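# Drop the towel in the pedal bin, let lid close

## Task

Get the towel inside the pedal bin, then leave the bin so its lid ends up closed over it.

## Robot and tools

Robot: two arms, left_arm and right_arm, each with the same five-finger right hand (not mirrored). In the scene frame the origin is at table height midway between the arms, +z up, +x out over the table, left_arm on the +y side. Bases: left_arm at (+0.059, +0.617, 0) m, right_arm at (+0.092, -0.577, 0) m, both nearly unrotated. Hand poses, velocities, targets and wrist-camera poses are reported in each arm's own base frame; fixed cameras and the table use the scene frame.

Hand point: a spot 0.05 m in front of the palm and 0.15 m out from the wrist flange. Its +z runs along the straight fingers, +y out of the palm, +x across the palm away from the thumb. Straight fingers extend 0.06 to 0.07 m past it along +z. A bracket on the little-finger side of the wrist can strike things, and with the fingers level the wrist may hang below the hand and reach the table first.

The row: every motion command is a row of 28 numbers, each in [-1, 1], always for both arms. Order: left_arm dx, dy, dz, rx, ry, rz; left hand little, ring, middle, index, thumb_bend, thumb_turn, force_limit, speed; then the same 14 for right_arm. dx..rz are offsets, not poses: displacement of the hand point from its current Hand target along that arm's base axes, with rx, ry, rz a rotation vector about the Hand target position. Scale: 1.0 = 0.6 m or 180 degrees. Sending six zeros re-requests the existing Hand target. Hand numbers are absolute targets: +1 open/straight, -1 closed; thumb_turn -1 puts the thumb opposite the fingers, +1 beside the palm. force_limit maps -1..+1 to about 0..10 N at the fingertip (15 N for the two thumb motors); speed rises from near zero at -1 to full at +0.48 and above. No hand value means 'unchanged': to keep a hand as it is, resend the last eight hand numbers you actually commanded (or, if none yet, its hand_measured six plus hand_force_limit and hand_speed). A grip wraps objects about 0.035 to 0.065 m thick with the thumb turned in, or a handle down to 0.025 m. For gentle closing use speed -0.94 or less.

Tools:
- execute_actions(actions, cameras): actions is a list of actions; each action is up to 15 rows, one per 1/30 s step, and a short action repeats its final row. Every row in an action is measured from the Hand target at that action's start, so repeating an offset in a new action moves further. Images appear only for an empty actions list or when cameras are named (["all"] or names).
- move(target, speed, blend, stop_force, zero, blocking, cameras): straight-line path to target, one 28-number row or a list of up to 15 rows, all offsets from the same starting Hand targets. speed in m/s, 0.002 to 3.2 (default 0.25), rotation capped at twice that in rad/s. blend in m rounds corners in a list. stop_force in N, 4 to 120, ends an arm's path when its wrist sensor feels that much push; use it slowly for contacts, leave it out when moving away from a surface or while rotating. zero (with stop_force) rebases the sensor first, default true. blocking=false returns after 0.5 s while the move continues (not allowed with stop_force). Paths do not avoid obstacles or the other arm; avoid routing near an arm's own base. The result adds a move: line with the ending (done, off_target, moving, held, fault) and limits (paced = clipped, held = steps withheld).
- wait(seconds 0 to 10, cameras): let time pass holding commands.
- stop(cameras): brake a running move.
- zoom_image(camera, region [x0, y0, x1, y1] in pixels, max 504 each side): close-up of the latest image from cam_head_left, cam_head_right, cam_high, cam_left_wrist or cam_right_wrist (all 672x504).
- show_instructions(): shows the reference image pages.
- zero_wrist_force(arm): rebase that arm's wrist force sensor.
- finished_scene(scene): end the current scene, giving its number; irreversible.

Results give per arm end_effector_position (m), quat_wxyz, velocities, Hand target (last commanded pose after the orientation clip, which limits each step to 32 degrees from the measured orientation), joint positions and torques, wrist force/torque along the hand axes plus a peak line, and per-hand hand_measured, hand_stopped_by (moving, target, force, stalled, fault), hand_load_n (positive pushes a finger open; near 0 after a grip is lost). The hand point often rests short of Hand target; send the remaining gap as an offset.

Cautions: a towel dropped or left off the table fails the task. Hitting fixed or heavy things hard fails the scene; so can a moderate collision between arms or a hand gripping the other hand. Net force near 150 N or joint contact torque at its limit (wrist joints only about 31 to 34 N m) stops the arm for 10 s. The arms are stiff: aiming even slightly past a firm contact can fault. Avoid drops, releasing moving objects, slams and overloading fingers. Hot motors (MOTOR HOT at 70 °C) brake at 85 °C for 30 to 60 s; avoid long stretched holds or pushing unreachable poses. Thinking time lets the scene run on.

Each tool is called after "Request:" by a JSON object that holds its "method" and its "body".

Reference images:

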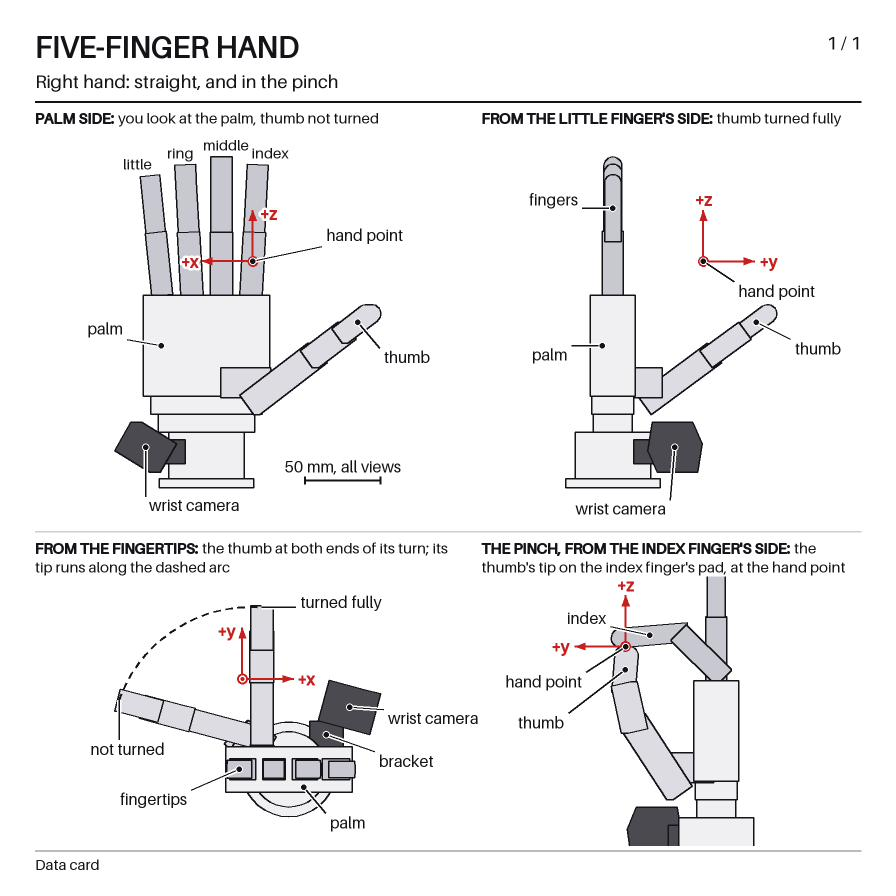

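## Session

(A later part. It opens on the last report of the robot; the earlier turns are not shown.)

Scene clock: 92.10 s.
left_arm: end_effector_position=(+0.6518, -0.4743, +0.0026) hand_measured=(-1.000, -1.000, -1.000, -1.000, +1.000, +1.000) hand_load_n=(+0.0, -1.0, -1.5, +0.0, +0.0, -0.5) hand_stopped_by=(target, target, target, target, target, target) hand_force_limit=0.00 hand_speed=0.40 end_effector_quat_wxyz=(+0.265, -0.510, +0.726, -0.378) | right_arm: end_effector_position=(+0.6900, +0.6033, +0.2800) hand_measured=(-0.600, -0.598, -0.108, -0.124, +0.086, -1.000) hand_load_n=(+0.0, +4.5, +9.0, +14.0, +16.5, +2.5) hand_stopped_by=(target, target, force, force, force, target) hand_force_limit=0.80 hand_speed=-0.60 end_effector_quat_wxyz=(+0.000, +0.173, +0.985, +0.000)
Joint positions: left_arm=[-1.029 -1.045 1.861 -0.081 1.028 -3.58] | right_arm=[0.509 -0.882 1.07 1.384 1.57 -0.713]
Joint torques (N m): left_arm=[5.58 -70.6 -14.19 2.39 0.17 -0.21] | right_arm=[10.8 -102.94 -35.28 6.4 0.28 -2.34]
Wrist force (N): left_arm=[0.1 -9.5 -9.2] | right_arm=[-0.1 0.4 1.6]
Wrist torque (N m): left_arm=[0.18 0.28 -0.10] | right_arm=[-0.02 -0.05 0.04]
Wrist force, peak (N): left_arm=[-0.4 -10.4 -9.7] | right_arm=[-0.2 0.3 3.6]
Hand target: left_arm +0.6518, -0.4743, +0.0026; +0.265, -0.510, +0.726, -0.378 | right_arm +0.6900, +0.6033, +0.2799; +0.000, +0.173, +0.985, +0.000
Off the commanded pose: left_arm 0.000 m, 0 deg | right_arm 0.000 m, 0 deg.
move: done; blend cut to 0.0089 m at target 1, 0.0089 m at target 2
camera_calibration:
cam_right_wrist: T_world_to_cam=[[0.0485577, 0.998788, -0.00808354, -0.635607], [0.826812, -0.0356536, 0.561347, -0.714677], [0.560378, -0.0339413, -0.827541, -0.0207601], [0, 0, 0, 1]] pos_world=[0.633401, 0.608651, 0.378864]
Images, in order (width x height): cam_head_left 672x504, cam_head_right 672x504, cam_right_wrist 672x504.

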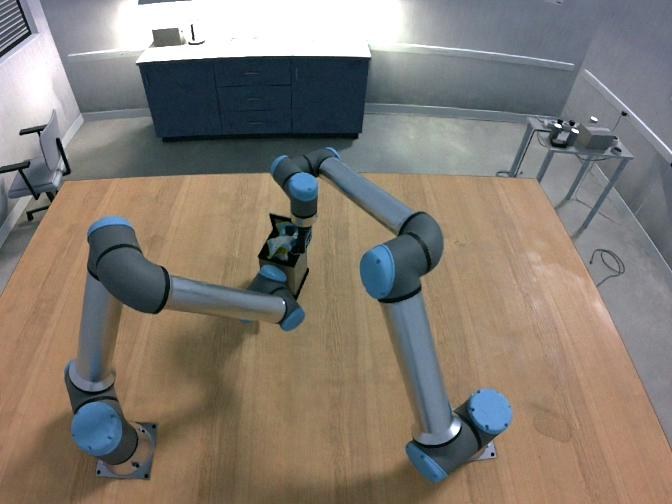

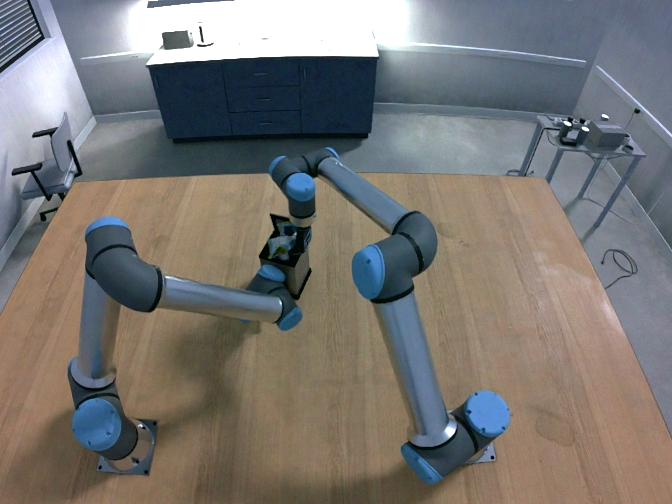

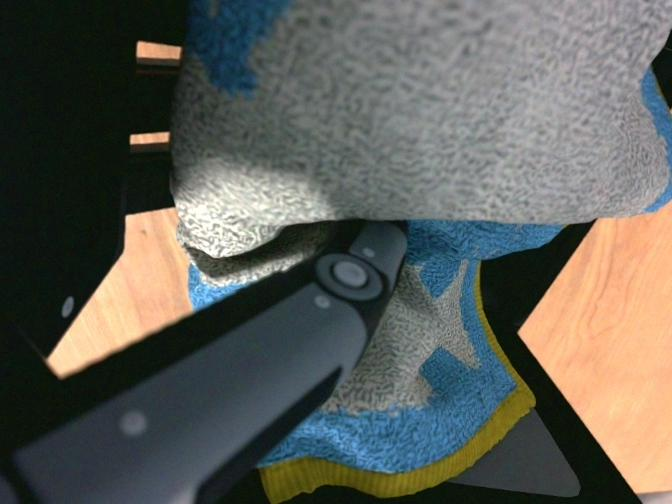

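Request:
{"method": "move", "body": {"target": [0,0,0,0,0,0,-1,-1,-1,-1,1,1,0.0,0.4,0,0,-0.035,0,0,0,-0.6,-0.6,-0.35,-0.35,0.0,-1,0.8,-0.6], "speed": 0.1}}

Request:
{"method": "execute_actions", "body": {"actions": [[[0,0,0,0,0,0,-1,-1,-1,-1,1,1,0.0,0.4,0,0,0,0,0,0,-0.6,-0.6,-0.35,-0.35,0.6,-1,0.8,-0.4]],[[0,0,0,0,0,0,-1,-1,-1,-1,1,1,0.0,0.4,0,0,0,0,0,0,-0.6,0.1,0.3,0.3,0.6,-1,0.8,-0.4]]], "cameras": ["cam_head_left", "cam_right_wrist"]}}

Request:
{"method": "zoom_image", "body": {"camera": "cam_head_left", "region": [235, 200, 325, 280]}}

Scene clock: 94.87 s.
left_arm: end_effector_position=(+0.6518, -0.4743, +0.0026) hand_measured=(-1.000, -1.000, -1.000, -1.000, +1.000, +1.000) hand_load_n=(+0.0, -1.0, -1.0, +0.0, +0.0, +0.0) hand_stopped_by=(target, target, target, target, target, target) hand_force_limit=0.00 hand_speed=0.40 end_effector_quat_wxyz=(+0.265, -0.510, +0.726, -0.378) | right_arm: end_effector_position=(+0.6900, +0.6033, +0.2588) hand_measured=(-0.600, -0.598, -0.108, -0.124, +0.086, -1.000) hand_load_n=(+0.0, +4.5, +9.0, +14.0, +16.5, +2.5) hand_stopped_by=(target, target, force, force, force, target) hand_force_limit=0.80 hand_speed=-0.60 end_effector_quat_wxyz=(+0.000, +0.173, +0.985, +0.000)
Joint positions: left_arm=[-1.029 -1.045 1.861 -0.081 1.028 -3.58] | right_arm=[0.509 -0.874 1.094 1.351 1.57 -0.713]
Joint torques (N m): left_arm=[6.58 -75.63 -14.89 2.65 0.18 -0.2] | right_arm=[13.43 -109.07 -43.69 8.61 -1.48 -1.98]
Wrist force (N): left_arm=[0.1 -10.3 -9.7] | right_arm=[-0.3 0.6 1.6]
Wrist torque (N m): left_arm=[0.16 0.29 -0.12] | right_arm=[0.00 -0.02 0.04]
Wrist force, peak (N): left_arm=[0.0 -10.7 -9.4] | right_arm=[-0.1 0.6 2.7]
Hand target: left_arm +0.6518, -0.4743, +0.0026; +0.265, -0.510, +0.726, -0.378 | right_arm +0.6900, +0.6033, +0.2589; +0.000, +0.173, +0.985, +0.000
Off the commanded pose: left_arm 0.000 m, 0 deg | right_arm 0.000 m, 0 deg.
move: done

Scene clock: 96.07 s.
left_arm: end_effector_position=(+0.6518, -0.4743, +0.0026) hand_measured=(-1.000, -1.000, -1.000, -1.000, +1.000, +1.000) hand_load_n=(+0.0, -1.5, -1.0, +0.0, +0.0, +0.0) hand_stopped_by=(target, target, target, target, target, target) hand_force_limit=0.00 hand_speed=0.40 end_effector_quat_wxyz=(+0.265, -0.510, +0.726, -0.378) | right_arm: end_effector_position=(+0.6900, +0.6033, +0.2590) hand_measured=(-0.600, +0.100, +0.300, +0.300, +0.600, -1.000) hand_load_n=(+0.0, +0.0, +0.0, +0.0, +0.0, +0.0) hand_stopped_by=(target, target, target, target, target, target) hand_force_limit=0.80 hand_speed=-0.40 end_effector_quat_wxyz=(+0.000, +0.173, +0.985, +0.000)
Joint positions: left_arm=[-1.029 -1.045 1.861 -0.081 1.028 -3.58] | right_arm=[0.509 -0.874 1.094 1.352 1.57 -0.713]
Joint torques (N m): left_arm=[6.36 -75.68 -14.67 2.48 0.02 -0.08] | right_arm=[11.01 -107.13 -41.13 7.93 -1.32 -1.97]
Wrist force (N): left_arm=[-0.4 -10.6 -9.7] | right_arm=[-0.4 0.2 1.6]
Wrist torque (N m): left_arm=[0.15 0.37 -0.17] | right_arm=[-0.06 -0.04 0.04]
Wrist force, peak (N): left_arm=[-0.2 -11.2 -10.0] | right_arm=[-0.2 0.7 2.1]
Hand target: left_arm +0.6518, -0.4743, +0.0026; +0.265, -0.510, +0.726, -0.378 | right_arm +0.6900, +0.6033, +0.2589; +0.000, +0.173, +0.985, +0.000
Off the commanded pose: left_arm 0.000 m, 0 deg | right_arm 0.000 m, 0 deg.
Step readings (end_effector_position of left_arm | right_arm):
0: (+0.6518, -0.4743, +0.0026) | (+0.6900, +0.6033, +0.2588)
1: (+0.6518, -0.4743, +0.0026) | (+0.6900, +0.6033, +0.2588)
2: (+0.6518, -0.4743, +0.0026) | (+0.6900, +0.6033, +0.2588)
4: (+0.6518, -0.4743, +0.0026) | (+0.6900, +0.6033, +0.2588)
8: (+0.6518, -0.4743, +0.0026) | (+0.6900, +0.6033, +0.2589)
15: (+0.6518, -0.4743, +0.0026) | (+0.6900, +0.6033, +0.2589)
16: (+0.6518, -0.4743, +0.0026) | (+0.6900, +0.6033, +0.2589)
17: (+0.6518, -0.4743, +0.0026) | (+0.6900, +0.6033, +0.2589)
19: (+0.6518, -0.4743, +0.0026) | (+0.6900, +0.6033, +0.2589)
23: (+0.6518, -0.4743, +0.0026) | (+0.6900, +0.6033, +0.2590)
30: (+0.6518, -0.4743, +0.0026) | (+0.6900, +0.6033, +0.2590)
camera_calibration:
cam_right_wrist: T_world_to_cam=[[0.0485571, 0.998788, -0.00808395, -0.635776], [0.826812, -0.0356529, 0.561347, -0.702889], [0.560378, -0.0339413, -0.827541, -0.0381385], [0, 0, 0, 1]] pos_world=[0.633401, 0.608651, 0.357864]
Images, in order (width x height): cam_head_left 672x504, cam_right_wrist 672x504.

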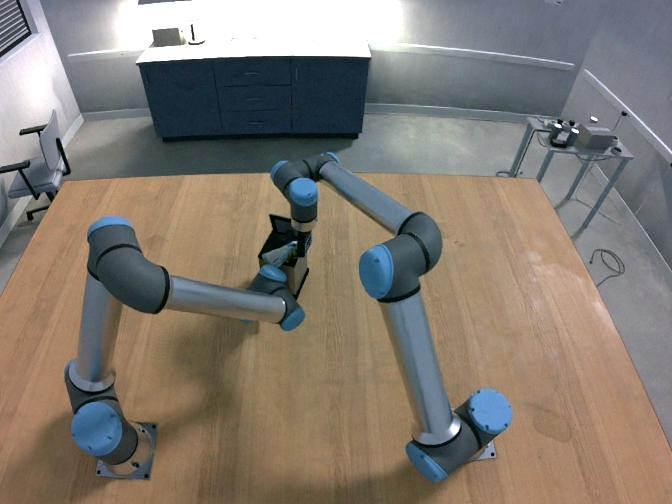

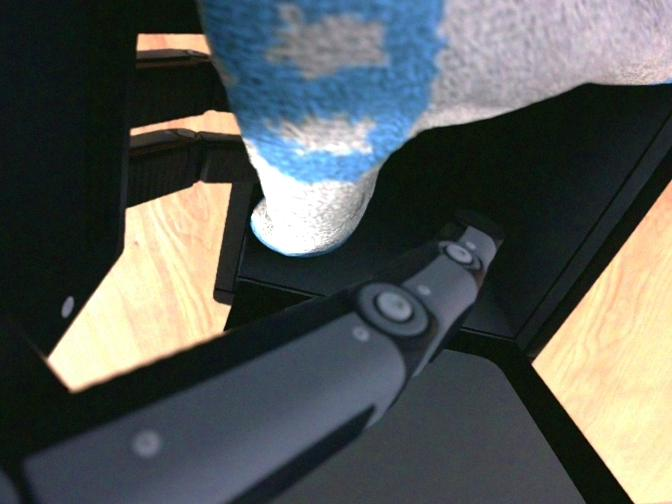

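Scaled by 5.600 from the camera's 672x504 image, which has a finer 960x720 frame.

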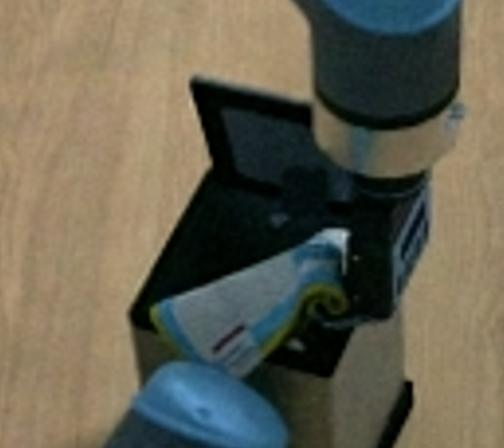

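Request:
{"method": "wait", "body": {"seconds": 0.3, "cameras": ["cam_head_left", "cam_head_right", "cam_right_wrist", "cam_left_wrist", "cam_high"]}}

Request:
{"method": "zoom_image", "body": {"camera": "cam_head_right", "region": [245, 220, 325, 290]}}

Request:
{"method": "zoom_image", "body": {"camera": "cam_right_wrist", "region": [120, 0, 600, 360]}}

Scene clock: 97.60 s.
left_arm: end_effector_position=(+0.6518, -0.4743, +0.0026) hand_measured=(-1.000, -1.000, -1.000, -1.000, +1.000, +1.000) hand_load_n=(+0.0, -1.0, -1.5, +0.0, +0.0, +0.0) hand_stopped_by=(target, target, target, target, target, target) hand_force_limit=0.00 hand_speed=0.40 end_effector_quat_wxyz=(+0.265, -0.510, +0.726, -0.378) | right_arm: end_effector_position=(+0.6900, +0.6033, +0.2590) hand_measured=(-0.600, +0.100, +0.300, +0.300, +0.600, -1.000) hand_load_n=(+0.0, +0.0, +0.0, +0.5, +0.0, +0.0) hand_stopped_by=(target, target, target, target, target, target) hand_force_limit=0.80 hand_speed=-0.40 end_effector_quat_wxyz=(+0.000, +0.173, +0.985, +0.000)
Joint positions: left_arm=[-1.029 -1.045 1.861 -0.081 1.028 -3.58] | right_arm=[0.509 -0.874 1.094 1.352 1.57 -0.713]
Joint torques (N m): left_arm=[6.87 -76.13 -14.61 2.53 0.03 -0.26] | right_arm=[9.82 -107.17 -35.52 6.88 -1.23 -2.29]
Wrist force (N): left_arm=[0.1 -10.1 -9.6] | right_arm=[-0.1 0.6 1.9]
Wrist torque (N m): left_arm=[0.22 0.32 -0.13] | right_arm=[-0.01 -0.10 0.08]
Wrist force, peak (N): left_arm=[-0.2 -10.9 -10.5] | right_arm=[-0.2 0.3 2.1]
Hand target: left_arm +0.6518, -0.4743, +0.0026; +0.265, -0.510, +0.726, -0.378 | right_arm +0.6900, +0.6033, +0.2589; +0.000, +0.173, +0.985, +0.000
Off the commanded pose: left_arm 0.000 m, 0 deg | right_arm 0.000 m, 0 deg.
wait: 0.30 s; at rest from the start
camera_calibration:
cam_left_wrist: T_world_to_cam=[[-0.624118, -0.0844706, -0.77675, 0.371858], [-0.261685, 0.959322, 0.105939, 0.616018], [0.736205, 0.269382, -0.620835, -0.232433], [0, 0, 0, 1]] pos_world=[0.564404, -0.496934, 0.0792776]
cam_right_wrist: T_world_to_cam=[[0.0485571, 0.998788, -0.00808395, -0.635776], [0.826812, -0.0356529, 0.561347, -0.702889], [0.560378, -0.0339413, -0.827541, -0.0381385], [0, 0, 0, 1]] pos_world=[0.633401, 0.608651, 0.357864]

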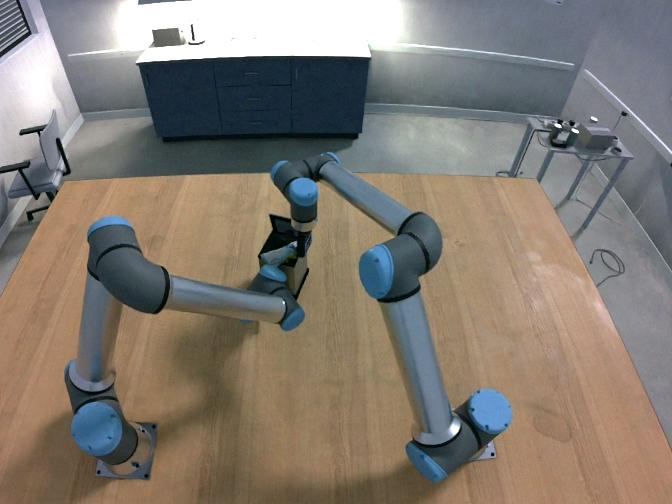

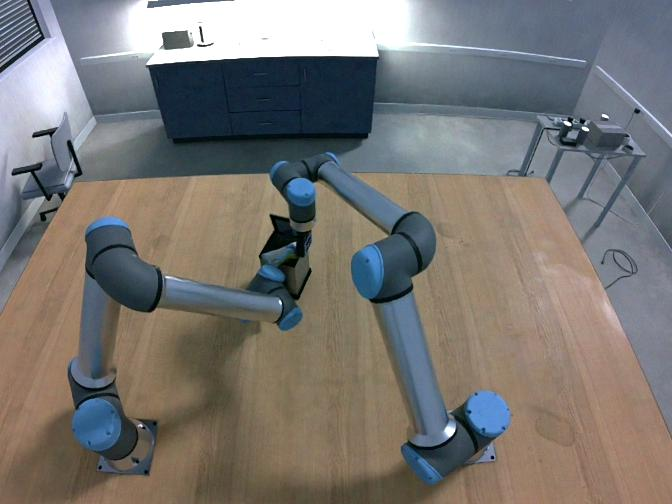

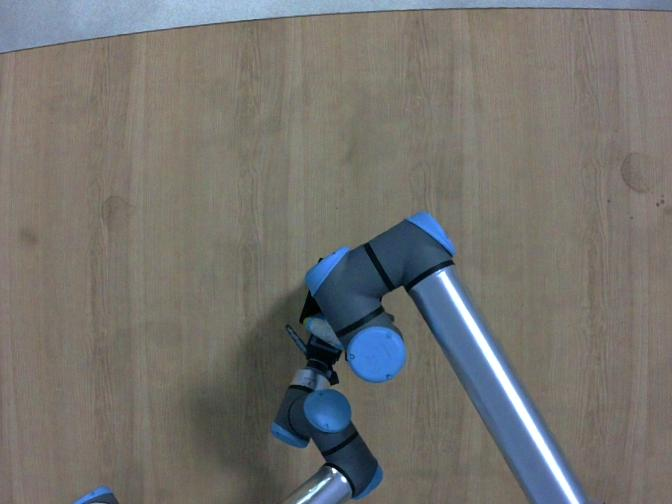

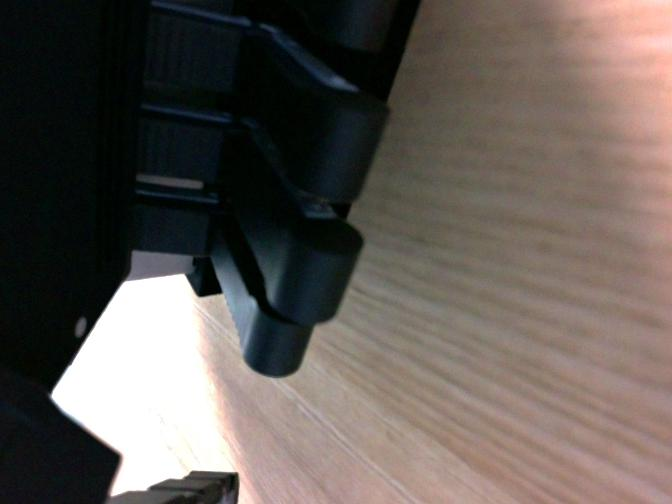

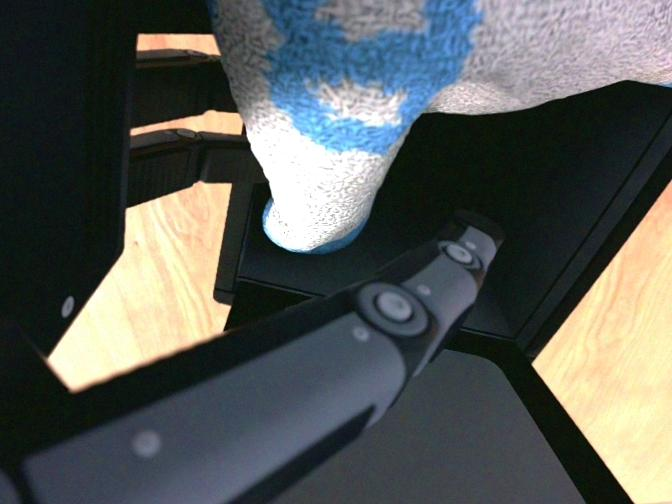

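Scaled by 6.300 from the camera's 672x504 image, which has a finer 960x720 frame.

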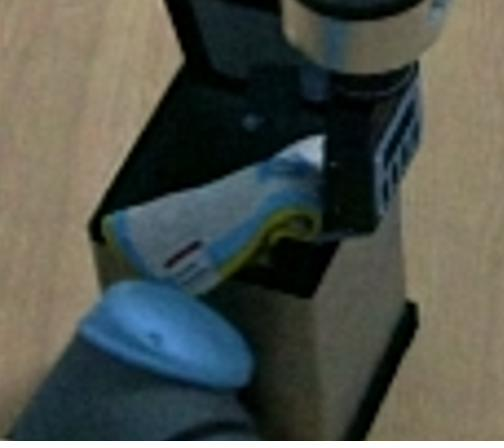

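Scaled by 1.050 from the camera's 672x504 image, which has a finer 960x720 frame.

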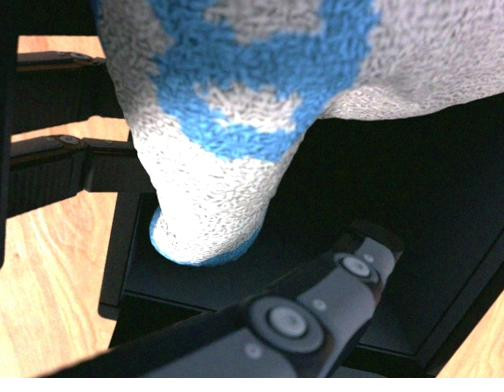

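Request:
{"method": "execute_actions", "body": {"actions": [[[0,0,0,0,0,0,-1,-1,-1,-1,1,1,0.0,0.4,0,0,0,0,0,0,-0.6,-0.6,-0.35,-0.35,0.0,-1,0.8,-0.5]],[[0,0,0,0,0,0,-1,-1,-1,-1,1,1,0.0,0.4,0,0,0,0,0,0,-0.6,-0.6,-0.35,-0.35,0.0,-1,0.8,-0.5]]], "cameras": ["cam_head_left", "cam_right_wrist"]}}

Request:
{"method": "zoom_image", "body": {"camera": "cam_head_left", "region": [235, 200, 325, 280]}}

Scene clock: 103.40 s.
left_arm: end_effector_position=(+0.6518, -0.4743, +0.0026) hand_measured=(-1.000, -1.000, -1.000, -1.000, +1.000, +1.000) hand_load_n=(+0.0, -1.5, -1.5, +0.0, +0.0, +0.0) hand_stopped_by=(target, target, target, target, target, target) hand_force_limit=0.00 hand_speed=0.40 end_effector_quat_wxyz=(+0.265, -0.510, +0.726, -0.378) | right_arm: end_effector_position=(+0.6900, +0.6033, +0.2589) hand_measured=(-0.600, -0.600, -0.244, -0.242, +0.330, -1.000) hand_load_n=(+0.0, +0.5, +11.5, +12.5, +14.5, -2.0) hand_stopped_by=(target, target, force, force, force, target) hand_force_limit=0.80 hand_speed=-0.50 end_effector_quat_wxyz=(+0.000, +0.173, +0.985, +0.000)
Joint positions: left_arm=[-1.029 -1.045 1.861 -0.081 1.028 -3.58] | right_arm=[0.509 -0.874 1.094 1.352 1.57 -0.713]
Joint torques (N m): left_arm=[7.4 -74.48 -14.82 2.61 -0.25 -0.16] | right_arm=[1.41 -108.19 -34.86 2.71 -1.47 -1.97]
Wrist force (N): left_arm=[0.2 -10.9 -10.0] | right_arm=[-0.5 0.6 2.0]
Wrist torque (N m): left_arm=[0.13 0.31 -0.15] | right_arm=[-0.01 -0.03 0.05]
Wrist force, peak (N): left_arm=[-0.3 -11.1 -10.4] | right_arm=[-0.4 0.7 2.1]
Hand target: left_arm +0.6518, -0.4743, +0.0026; +0.265, -0.510, +0.726, -0.378 | right_arm +0.6900, +0.6033, +0.2589; +0.000, +0.173, +0.985, +0.000
Off the commanded pose: left_arm 0.000 m, 0 deg | right_arm 0.000 m, 0 deg.
Step readings (end_effector_position of left_arm | right_arm):
0: (+0.6518, -0.4743, +0.0026) | (+0.6900, +0.6033, +0.2589)
1: (+0.6518, -0.4743, +0.0026) | (+0.6900, +0.6033, +0.2589)
2: (+0.6518, -0.4743, +0.0026) | (+0.6900, +0.6033, +0.2589)
4: (+0.6518, -0.4743, +0.0026) | (+0.6900, +0.6033, +0.2589)
8: (+0.6518, -0.4743, +0.0026) | (+0.6900, +0.6033, +0.2589)
15: (+0.6518, -0.4743, +0.0026) | (+0.6900, +0.6033, +0.2589)
16: (+0.6518, -0.4743, +0.0026) | (+0.6900, +0.6033, +0.2589)
17: (+0.6518, -0.4743, +0.0026) | (+0.6900, +0.6033, +0.2589)
19: (+0.6518, -0.4743, +0.0026) | (+0.6900, +0.6033, +0.2589)
23: (+0.6518, -0.4743, +0.0026) | (+0.6900, +0.6033, +0.2589)
30: (+0.6518, -0.4743, +0.0026) | (+0.6900, +0.6033, +0.2589)
camera_calibration:
cam_right_wrist: T_world_to_cam=[[0.0485571, 0.998788, -0.00808395, -0.635776], [0.826812, -0.0356529, 0.561347, -0.702889], [0.560378, -0.0339413, -0.827541, -0.0381385], [0, 0, 0, 1]] pos_world=[0.633401, 0.608651, 0.357864]
Images, in order (width x height): cam_head_left 672x504, cam_right_wrist 672x504.

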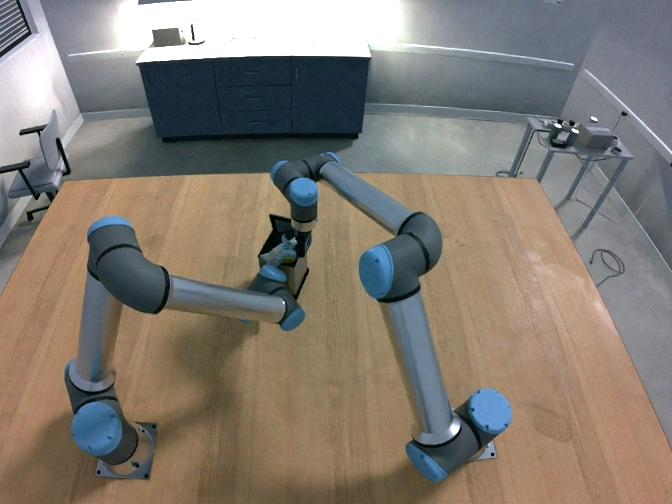

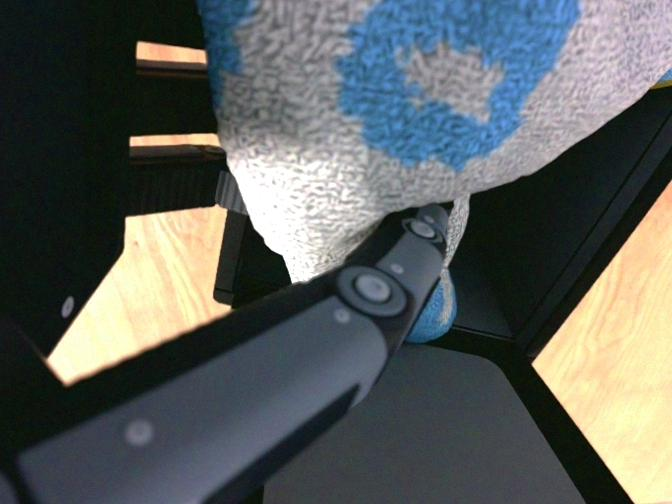

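Scaled by 5.600 from the camera's 672x504 image, which has a finer 960x720 frame.

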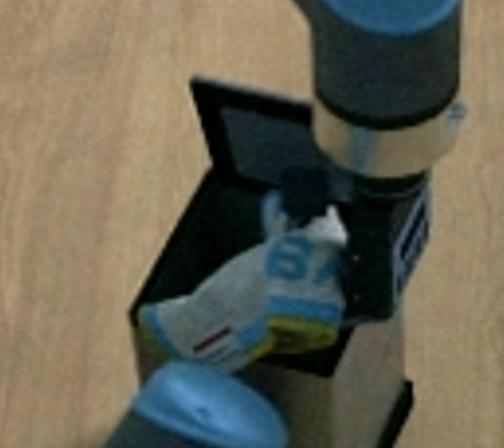

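Request:
{"method": "move", "body": {"target": [0,0,0,0,0,0,-1,-1,-1,-1,1,1,0.0,0.4,0,0,0.25,0,0,0,-0.6,-0.6,-0.35,-0.35,0.0,-1,0.8,-0.5], "speed": 0.15, "cameras": ["cam_head_left", "cam_head_right", "cam_right_wrist"]}}

Request:
{"method": "zoom_image", "body": {"camera": "cam_head_left", "region": [235, 190, 335, 280]}}

Request:
{"method": "zoom_image", "body": {"camera": "cam_head_right", "region": [235, 190, 335, 280]}}

Scene clock: 105.93 s.
left_arm: end_effector_position=(+0.6518, -0.4743, +0.0026) hand_measured=(-1.000, -1.000, -1.000, -1.000, +1.000, +1.000) hand_load_n=(+0.0, -1.0, -1.5, +0.0, +0.0, +0.0) hand_stopped_by=(target, target, target, target, target, target) hand_force_limit=0.00 hand_speed=0.40 end_effector_quat_wxyz=(+0.265, -0.510, +0.726, -0.378) | right_arm: end_effector_position=(+0.6900, +0.6033, +0.4088) hand_measured=(-0.600, -0.600, -0.244, -0.242, +0.330, -1.000) hand_load_n=(+0.0, +0.5, +11.5, +12.5, +14.5, -2.5) hand_stopped_by=(target, target, force, force, force, target) hand_force_limit=0.80 hand_speed=-0.50 end_effector_quat_wxyz=(+0.000, +0.173, +0.985, +0.000)
Joint positions: left_arm=[-1.029 -1.045 1.861 -0.081 1.028 -3.58] | right_arm=[0.509 -0.903 0.878 1.596 1.57 -0.713]
Joint torques (N m): left_arm=[7.88 -73.96 -15.6 2.73 -0.07 -0.28] | right_arm=[0.54 -95.41 -41.55 2.92 1.36 -0.69]
Wrist force (N): left_arm=[0.1 -10.4 -9.6] | right_arm=[-0.1 0.4 1.9]
Wrist torque (N m): left_arm=[0.18 0.31 -0.13] | right_arm=[-0.05 -0.10 0.04]
Wrist force, peak (N): left_arm=[0.1 -11.2 -10.2] | right_arm=[-0.1 0.5 3.9]
Hand target: left_arm +0.6518, -0.4743, +0.0026; +0.265, -0.510, +0.726, -0.378 | right_arm +0.6900, +0.6033, +0.4089; +0.000, +0.173, +0.985, +0.000
Off the commanded pose: left_arm 0.000 m, 0 deg | right_arm 0.000 m, 0 deg.
move: done
camera_calibration:
cam_right_wrist: T_world_to_cam=[[0.0485596, 0.998788, -0.00808799, -0.634564], [0.826859, -0.0356556, 0.561278, -0.787028], [0.560309, -0.0339431, -0.827588, 0.0859785], [0, 0, 0, 1]] pos_world=[0.633401, 0.608651, 0.507764]
Images, in order (width x height): cam_head_left 672x504, cam_head_right 672x504, cam_right_wrist 672x504.

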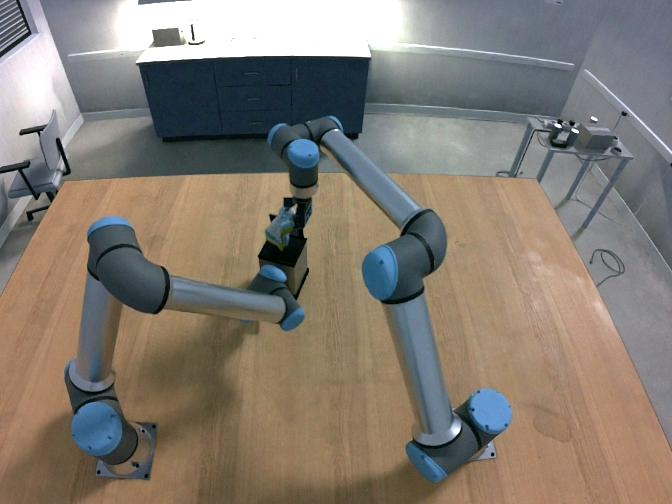

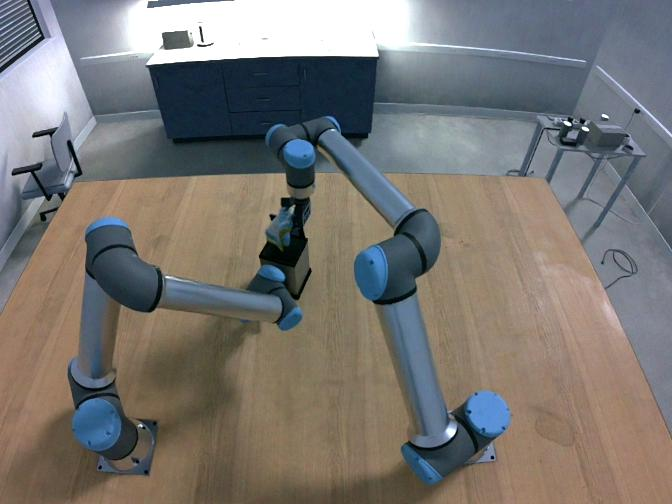

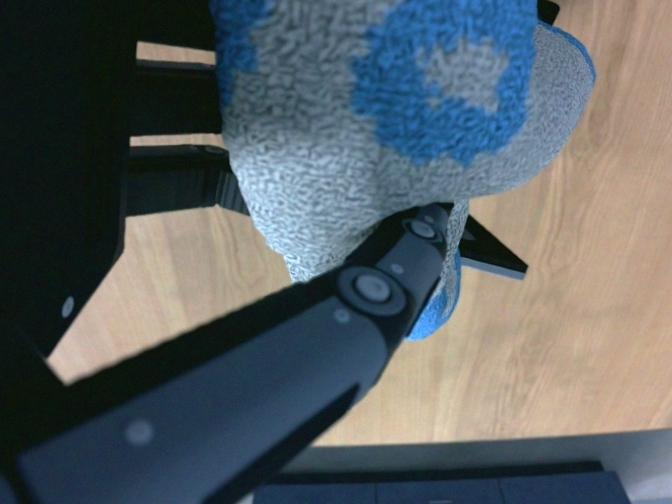

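Scaled by 5.040 from the camera's 672x504 image, which has a finer 960x720 frame.

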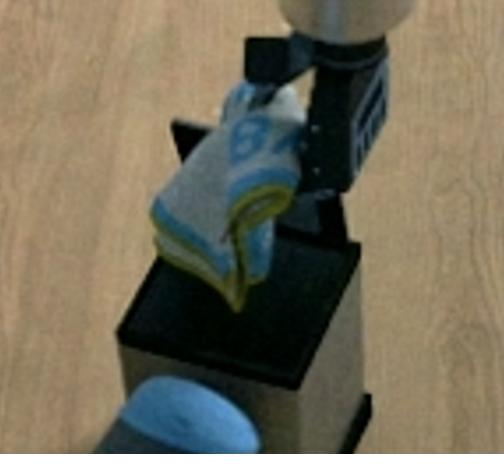

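Scaled by 5.040 from the camera's 672x504 image, which has a finer 960x720 frame.

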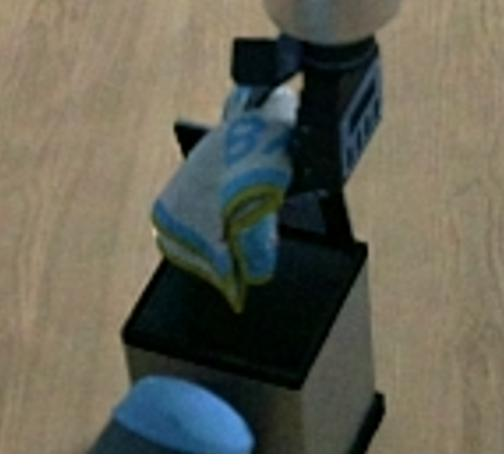

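Request:
{"method": "move", "body": {"target": [[0,0,0,0,0,0,-1,-1,-1,-1,1,1,0.0,0.4,-0.0028,-0.0078,0,0,0,-0.1667,-0.6,-0.6,-0.35,-0.35,0.0,-1,0.8,-0.5],[0,0,0,0,0,0,-1,-1,-1,-1,1,1,0.0,0.4,-0.0028,-0.0078,-0.215,0,0,-0.1667,-0.6,-0.6,-0.35,-0.35,0.0,-1,0.8,-0.5]], "speed": 0.15, "cameras": ["cam_head_left", "cam_head_right", "cam_right_wrist"]}}

Request:
{"method": "zoom_image", "body": {"camera": "cam_head_left", "region": [235, 190, 335, 280]}}

Request:
{"method": "zoom_image", "body": {"camera": "cam_head_right", "region": [235, 190, 335, 280]}}

Scene clock: 119.33 s.
left_arm: end_effector_position=(+0.6518, -0.4743, +0.0026) hand_measured=(-1.000, -1.000, -1.000, -1.000, +1.000, +1.000) hand_load_n=(+0.0, -1.0, -1.5, +0.0, +0.0, +0.0) hand_stopped_by=(target, target, target, target, target, target) hand_force_limit=0.00 hand_speed=0.40 end_effector_quat_wxyz=(+0.265, -0.510, +0.726, -0.378) | right_arm: end_effector_position=(+0.6883, +0.5986, +0.2800) hand_measured=(-0.600, -0.600, -0.244, -0.242, +0.330, -1.000) hand_load_n=(+0.0, +0.5, +11.0, +11.5, +14.5, -2.0) hand_stopped_by=(target, target, force, force, force, target) hand_force_limit=0.80 hand_speed=-0.50 end_effector_quat_wxyz=(+0.000, +0.423, +0.906, +0.000)
Joint positions: left_arm=[-1.029 -1.045 1.861 -0.081 1.028 -3.58] | right_arm=[0.547 -0.874 1.057 1.389 1.57 -0.151]
Joint torques (N m): left_arm=[5.94 -71.43 -16.21 2.68 -0.16 -0.33] | right_arm=[-15.98 -101.34 -33.82 5.18 -0.2 -0.65]
Wrist force (N): left_arm=[-0.1 -9.8 -9.0] | right_arm=[-0.3 0.5 1.5]
Wrist torque (N m): left_arm=[0.12 0.31 -0.13] | right_arm=[0.00 0.00 -0.14]
Wrist force, peak (N): left_arm=[-0.4 -11.5 -10.1] | right_arm=[-0.4 0.4 3.6]
Hand target: left_arm +0.6518, -0.4743, +0.0026; +0.265, -0.510, +0.726, -0.378 | right_arm +0.6883, +0.5986, +0.2799; +0.000, +0.422, +0.906, +0.000
Off the commanded pose: left_arm 0.000 m, 0 deg | right_arm 0.000 m, 0 deg.
move: done
camera_calibration:
cam_right_wrist: T_world_to_cam=[[0.541612, 0.84059, -0.00805128, -0.875586], [0.698119, -0.444438, 0.561342, -0.380249], [0.46828, -0.30965, -0.827545, 0.208525], [0, 0, 0, 1]] pos_world=[0.642039, 0.631582, 0.378964]
Images, in order (width x height): cam_head_left 672x504, cam_head_right 672x504, cam_right_wrist 672x504.

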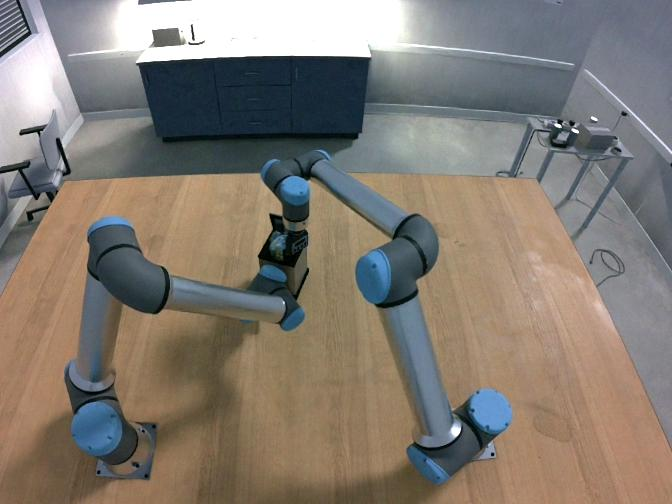

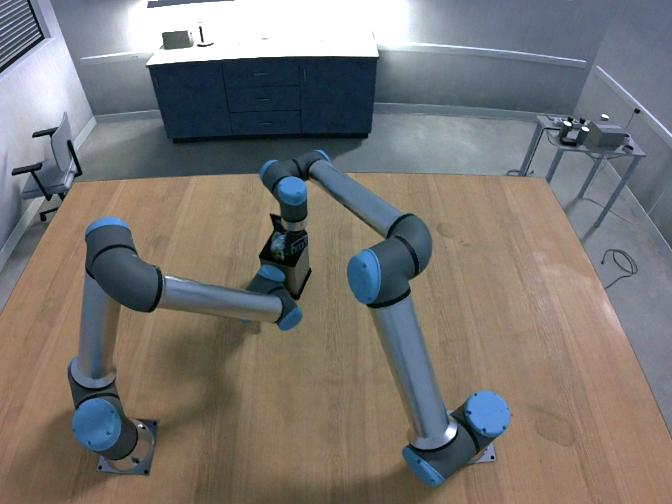

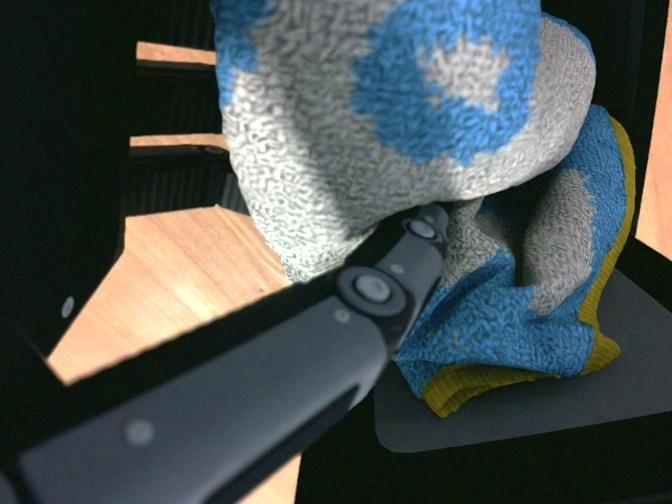

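Scaled by 5.040 from the camera's 672x504 image, which has a finer 960x720 frame.

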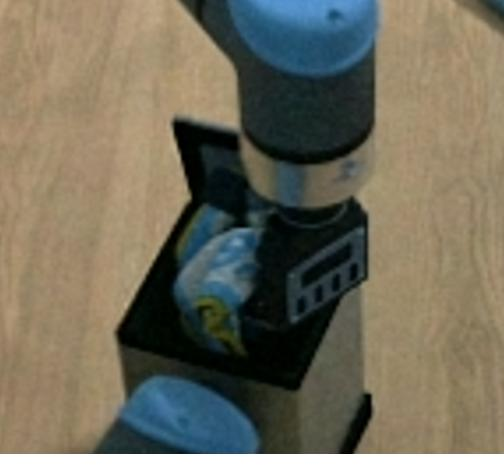

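Scaled by 5.040 from the camera's 672x504 image, which has a finer 960x720 frame.

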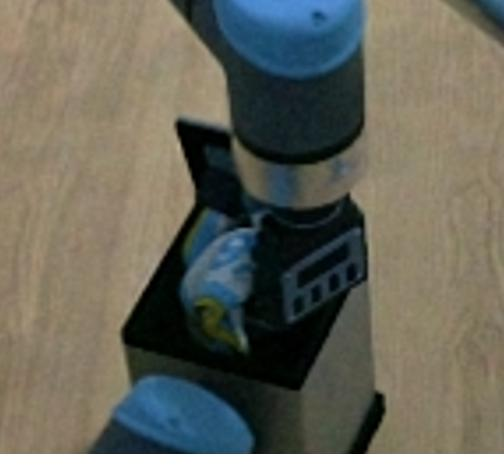

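Request:
{"method": "move", "body": {"target": [0,0,0,0,0,0,-1,-1,-1,-1,1,1,0.0,0.4,0.0057,0.0157,-0.06,0,0,0,-0.6,-0.6,-0.35,-0.35,0.0,-1,0.8,-0.5], "speed": 0.1}}

Request:
{"method": "execute_actions", "body": {"actions": [[[0,0,0,0,0,0,-1,-1,-1,-1,1,1,0.0,0.4,0,0,0,0,0,0,-0.6,-0.6,-0.35,-0.35,0.7,-1,0.8,-0.4]],[[0,0,0,0,0,0,-1,-1,-1,-1,1,1,0.0,0.4,0,0,0,0,0,0,-0.6,0.0,0.25,0.25,0.8,-1,0.8,-0.4]]], "cameras": ["cam_head_left", "cam_head_right", "cam_right_wrist"]}}

Request:
{"method": "zoom_image", "body": {"camera": "cam_head_left", "region": [235, 190, 335, 280]}}

Request:
{"method": "zoom_image", "body": {"camera": "cam_head_right", "region": [235, 190, 335, 280]}}

Scene clock: 122.90 s.
left_arm: end_effector_position=(+0.6518, -0.4743, +0.0026) hand_measured=(-1.000, -1.000, -1.000, -1.000, +1.000, +1.000) hand_load_n=(+0.0, -1.5, -1.5, +0.0, +0.0, -0.5) hand_stopped_by=(target, target, target, target, target, target) hand_force_limit=0.00 hand_speed=0.40 end_effector_quat_wxyz=(+0.265, -0.510, +0.726, -0.378) | right_arm: end_effector_position=(+0.6917, +0.6081, +0.2438) hand_measured=(-0.600, -0.600, -0.244, -0.242, +0.330, -1.000) hand_load_n=(+0.0, +0.5, +11.5, +11.5, +14.5, -2.0) hand_stopped_by=(target, target, force, force, force, target) hand_force_limit=0.80 hand_speed=-0.50 end_effector_quat_wxyz=(+0.000, +0.423, +0.906, +0.000) end_effector_velocity=(+0.000, -0.002, +0.004) end_effector_angular_velocity=(-0.002, +0.001, -0.001)
Joint positions: left_arm=[-1.029 -1.045 1.861 -0.081 1.028 -3.58] | right_arm=[0.555 -0.844 1.069 1.346 1.57 -0.143]
Joint velocities: left_arm=[within noise] | right_arm=[-0.001 -0.003 -0.001 0.007 0.001 0]
Joint torques (N m): left_arm=[5.03 -69.46 -16.24 2.5 -0.39 -0.41] | right_arm=[-7.23 -108.58 -41.58 8.13 -1.4 -1.74]
Wrist force (N): left_arm=[-0.1 -10.7 -9.7] | right_arm=[-0.3 0.6 1.2]
Wrist torque (N m): left_arm=[0.11 0.32 -0.15] | right_arm=[0.03 0.01 -0.13]
Wrist force, peak (N): left_arm=[-0.1 -10.7 -9.7] | right_arm=[0.1 1.0 2.8]
Hand target: left_arm +0.6518, -0.4743, +0.0026; +0.265, -0.510, +0.726, -0.378 | right_arm +0.6917, +0.6081, +0.2439; +0.000, +0.422, +0.906, +0.000
Off the commanded pose: left_arm 0.000 m, 0 deg | right_arm 0.000 m, 0 deg.
move: done

Scene clock: 124.10 s.
left_arm: end_effector_position=(+0.6518, -0.4743, +0.0026) hand_measured=(-1.000, -1.000, -1.000, -1.000, +1.000, +1.000) hand_load_n=(+0.0, -1.0, -2.5, +0.0, +0.0, +0.0) hand_stopped_by=(target, target, target, target, target, target) hand_force_limit=0.00 hand_speed=0.40 end_effector_quat_wxyz=(+0.265, -0.510, +0.726, -0.378) | right_arm: end_effector_position=(+0.6918, +0.6081, +0.2441) hand_measured=(-0.600, +0.000, +0.250, +0.184, +0.800, -1.000) hand_load_n=(+0.0, +0.0, +0.0, -14.0, -0.5, +0.0) hand_stopped_by=(target, target, target, stalled, target, target) hand_force_limit=0.80 hand_speed=-0.40 end_effector_quat_wxyz=(+0.000, +0.422, +0.906, +0.000)
Joint positions: left_arm=[-1.029 -1.045 1.861 -0.081 1.028 -3.58] | right_arm=[0.555 -0.844 1.069 1.346 1.57 -0.144]
Joint torques (N m): left_arm=[6.37 -69.43 -16.56 2.53 -0.41 -0.44] | right_arm=[-15.32 -76.94 -16.43 7.98 -0.99 -2.22]
Wrist force (N): left_arm=[1.1 -11.7 -10.9] | right_arm=[-0.3 11.4 -21.1]
Wrist torque (N m): left_arm=[0.17 0.30 -0.11] | right_arm=[0.57 -0.18 -0.18]
Wrist force, peak (N): left_arm=[1.8 -12.2 -11.7] | right_arm=[-0.2 11.7 -22.4]
Hand target: left_arm +0.6518, -0.4743, +0.0026; +0.265, -0.510, +0.726, -0.378 | right_arm +0.6917, +0.6081, +0.2439; +0.000, +0.422, +0.906, +0.000
Off the commanded pose: left_arm 0.000 m, 0 deg | right_arm 0.000 m, 0 deg.
Step readings (end_effector_position of left_arm | right_arm):
0: (+0.6518, -0.4743, +0.0026) | (+0.6917, +0.6081, +0.2438)
1: (+0.6518, -0.4743, +0.0026) | (+0.6917, +0.6081, +0.2439)
2: (+0.6518, -0.4743, +0.0026) | (+0.6917, +0.6081, +0.2439)
4: (+0.6518, -0.4743, +0.0026) | (+0.6917, +0.6081, +0.2439)
8: (+0.6518, -0.4743, +0.0026) | (+0.6917, +0.6081, +0.2439)
15: (+0.6518, -0.4743, +0.0026) | (+0.6917, +0.6081, +0.2440)
16: (+0.6518, -0.4743, +0.0026) | (+0.6917, +0.6081, +0.2440)
17: (+0.6518, -0.4743, +0.0026) | (+0.6917, +0.6081, +0.2440)
19: (+0.6518, -0.4743, +0.0026) | (+0.6917, +0.6081, +0.2440)
23: (+0.6518, -0.4743, +0.0026) | (+0.6917, +0.6081, +0.2440)
30: (+0.6518, -0.4743, +0.0026) | (+0.6918, +0.6081, +0.2442)
camera_calibration:
cam_right_wrist: T_world_to_cam=[[0.541548, 0.840632, -0.0079367, -0.885644], [0.698081, -0.444414, 0.561408, -0.358306], [0.468411, -0.30957, -0.827501, 0.179985], [0, 0, 0, 1]] pos_world=[0.645439, 0.640983, 0.343064]
Images, in order (width x height): cam_head_left 672x504, cam_head_right 672x504, cam_right_wrist 672x504.

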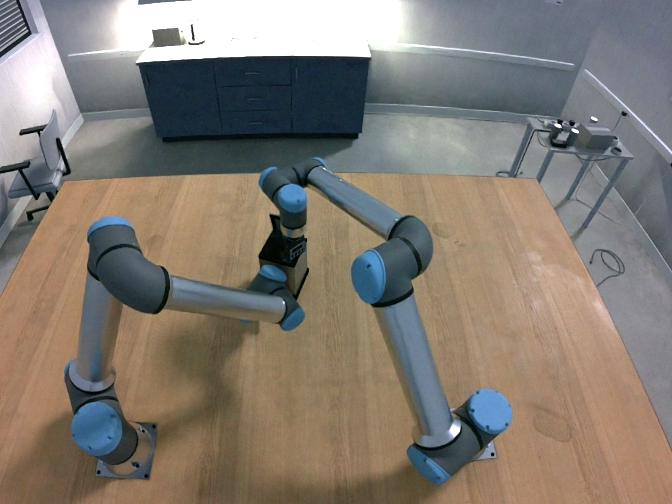

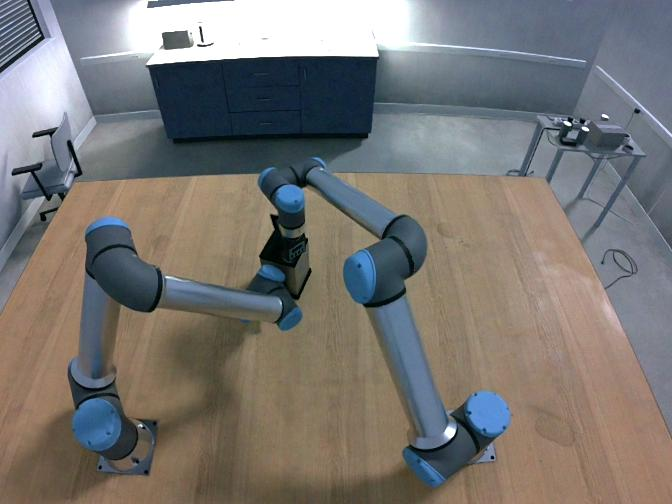

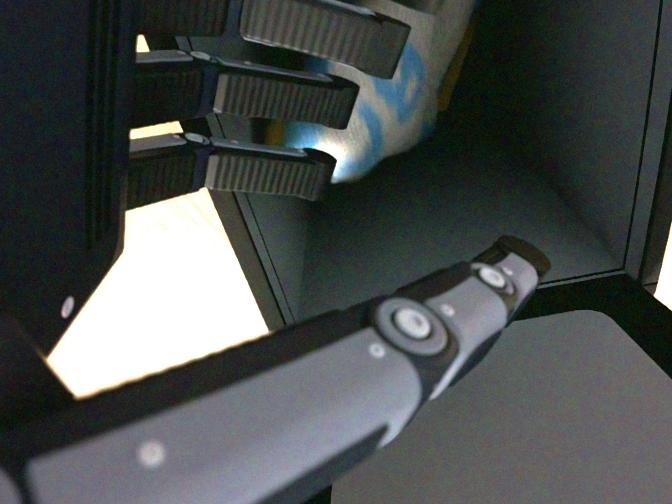

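Scaled by 5.040 from the camera's 672x504 image, which has a finer 960x720 frame.

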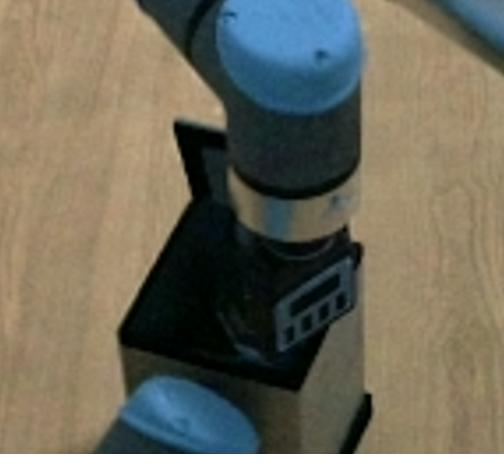

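Scaled by 5.040 from the camera's 672x504 image, which has a finer 960x720 frame.

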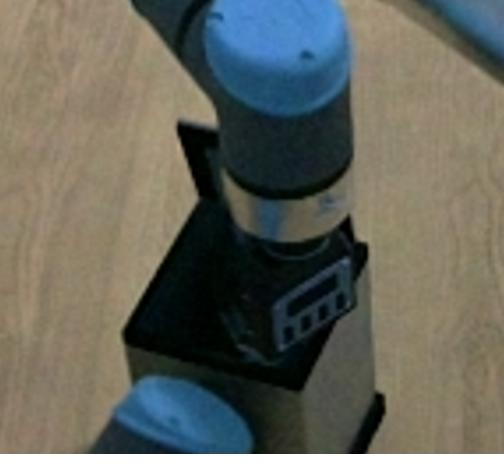

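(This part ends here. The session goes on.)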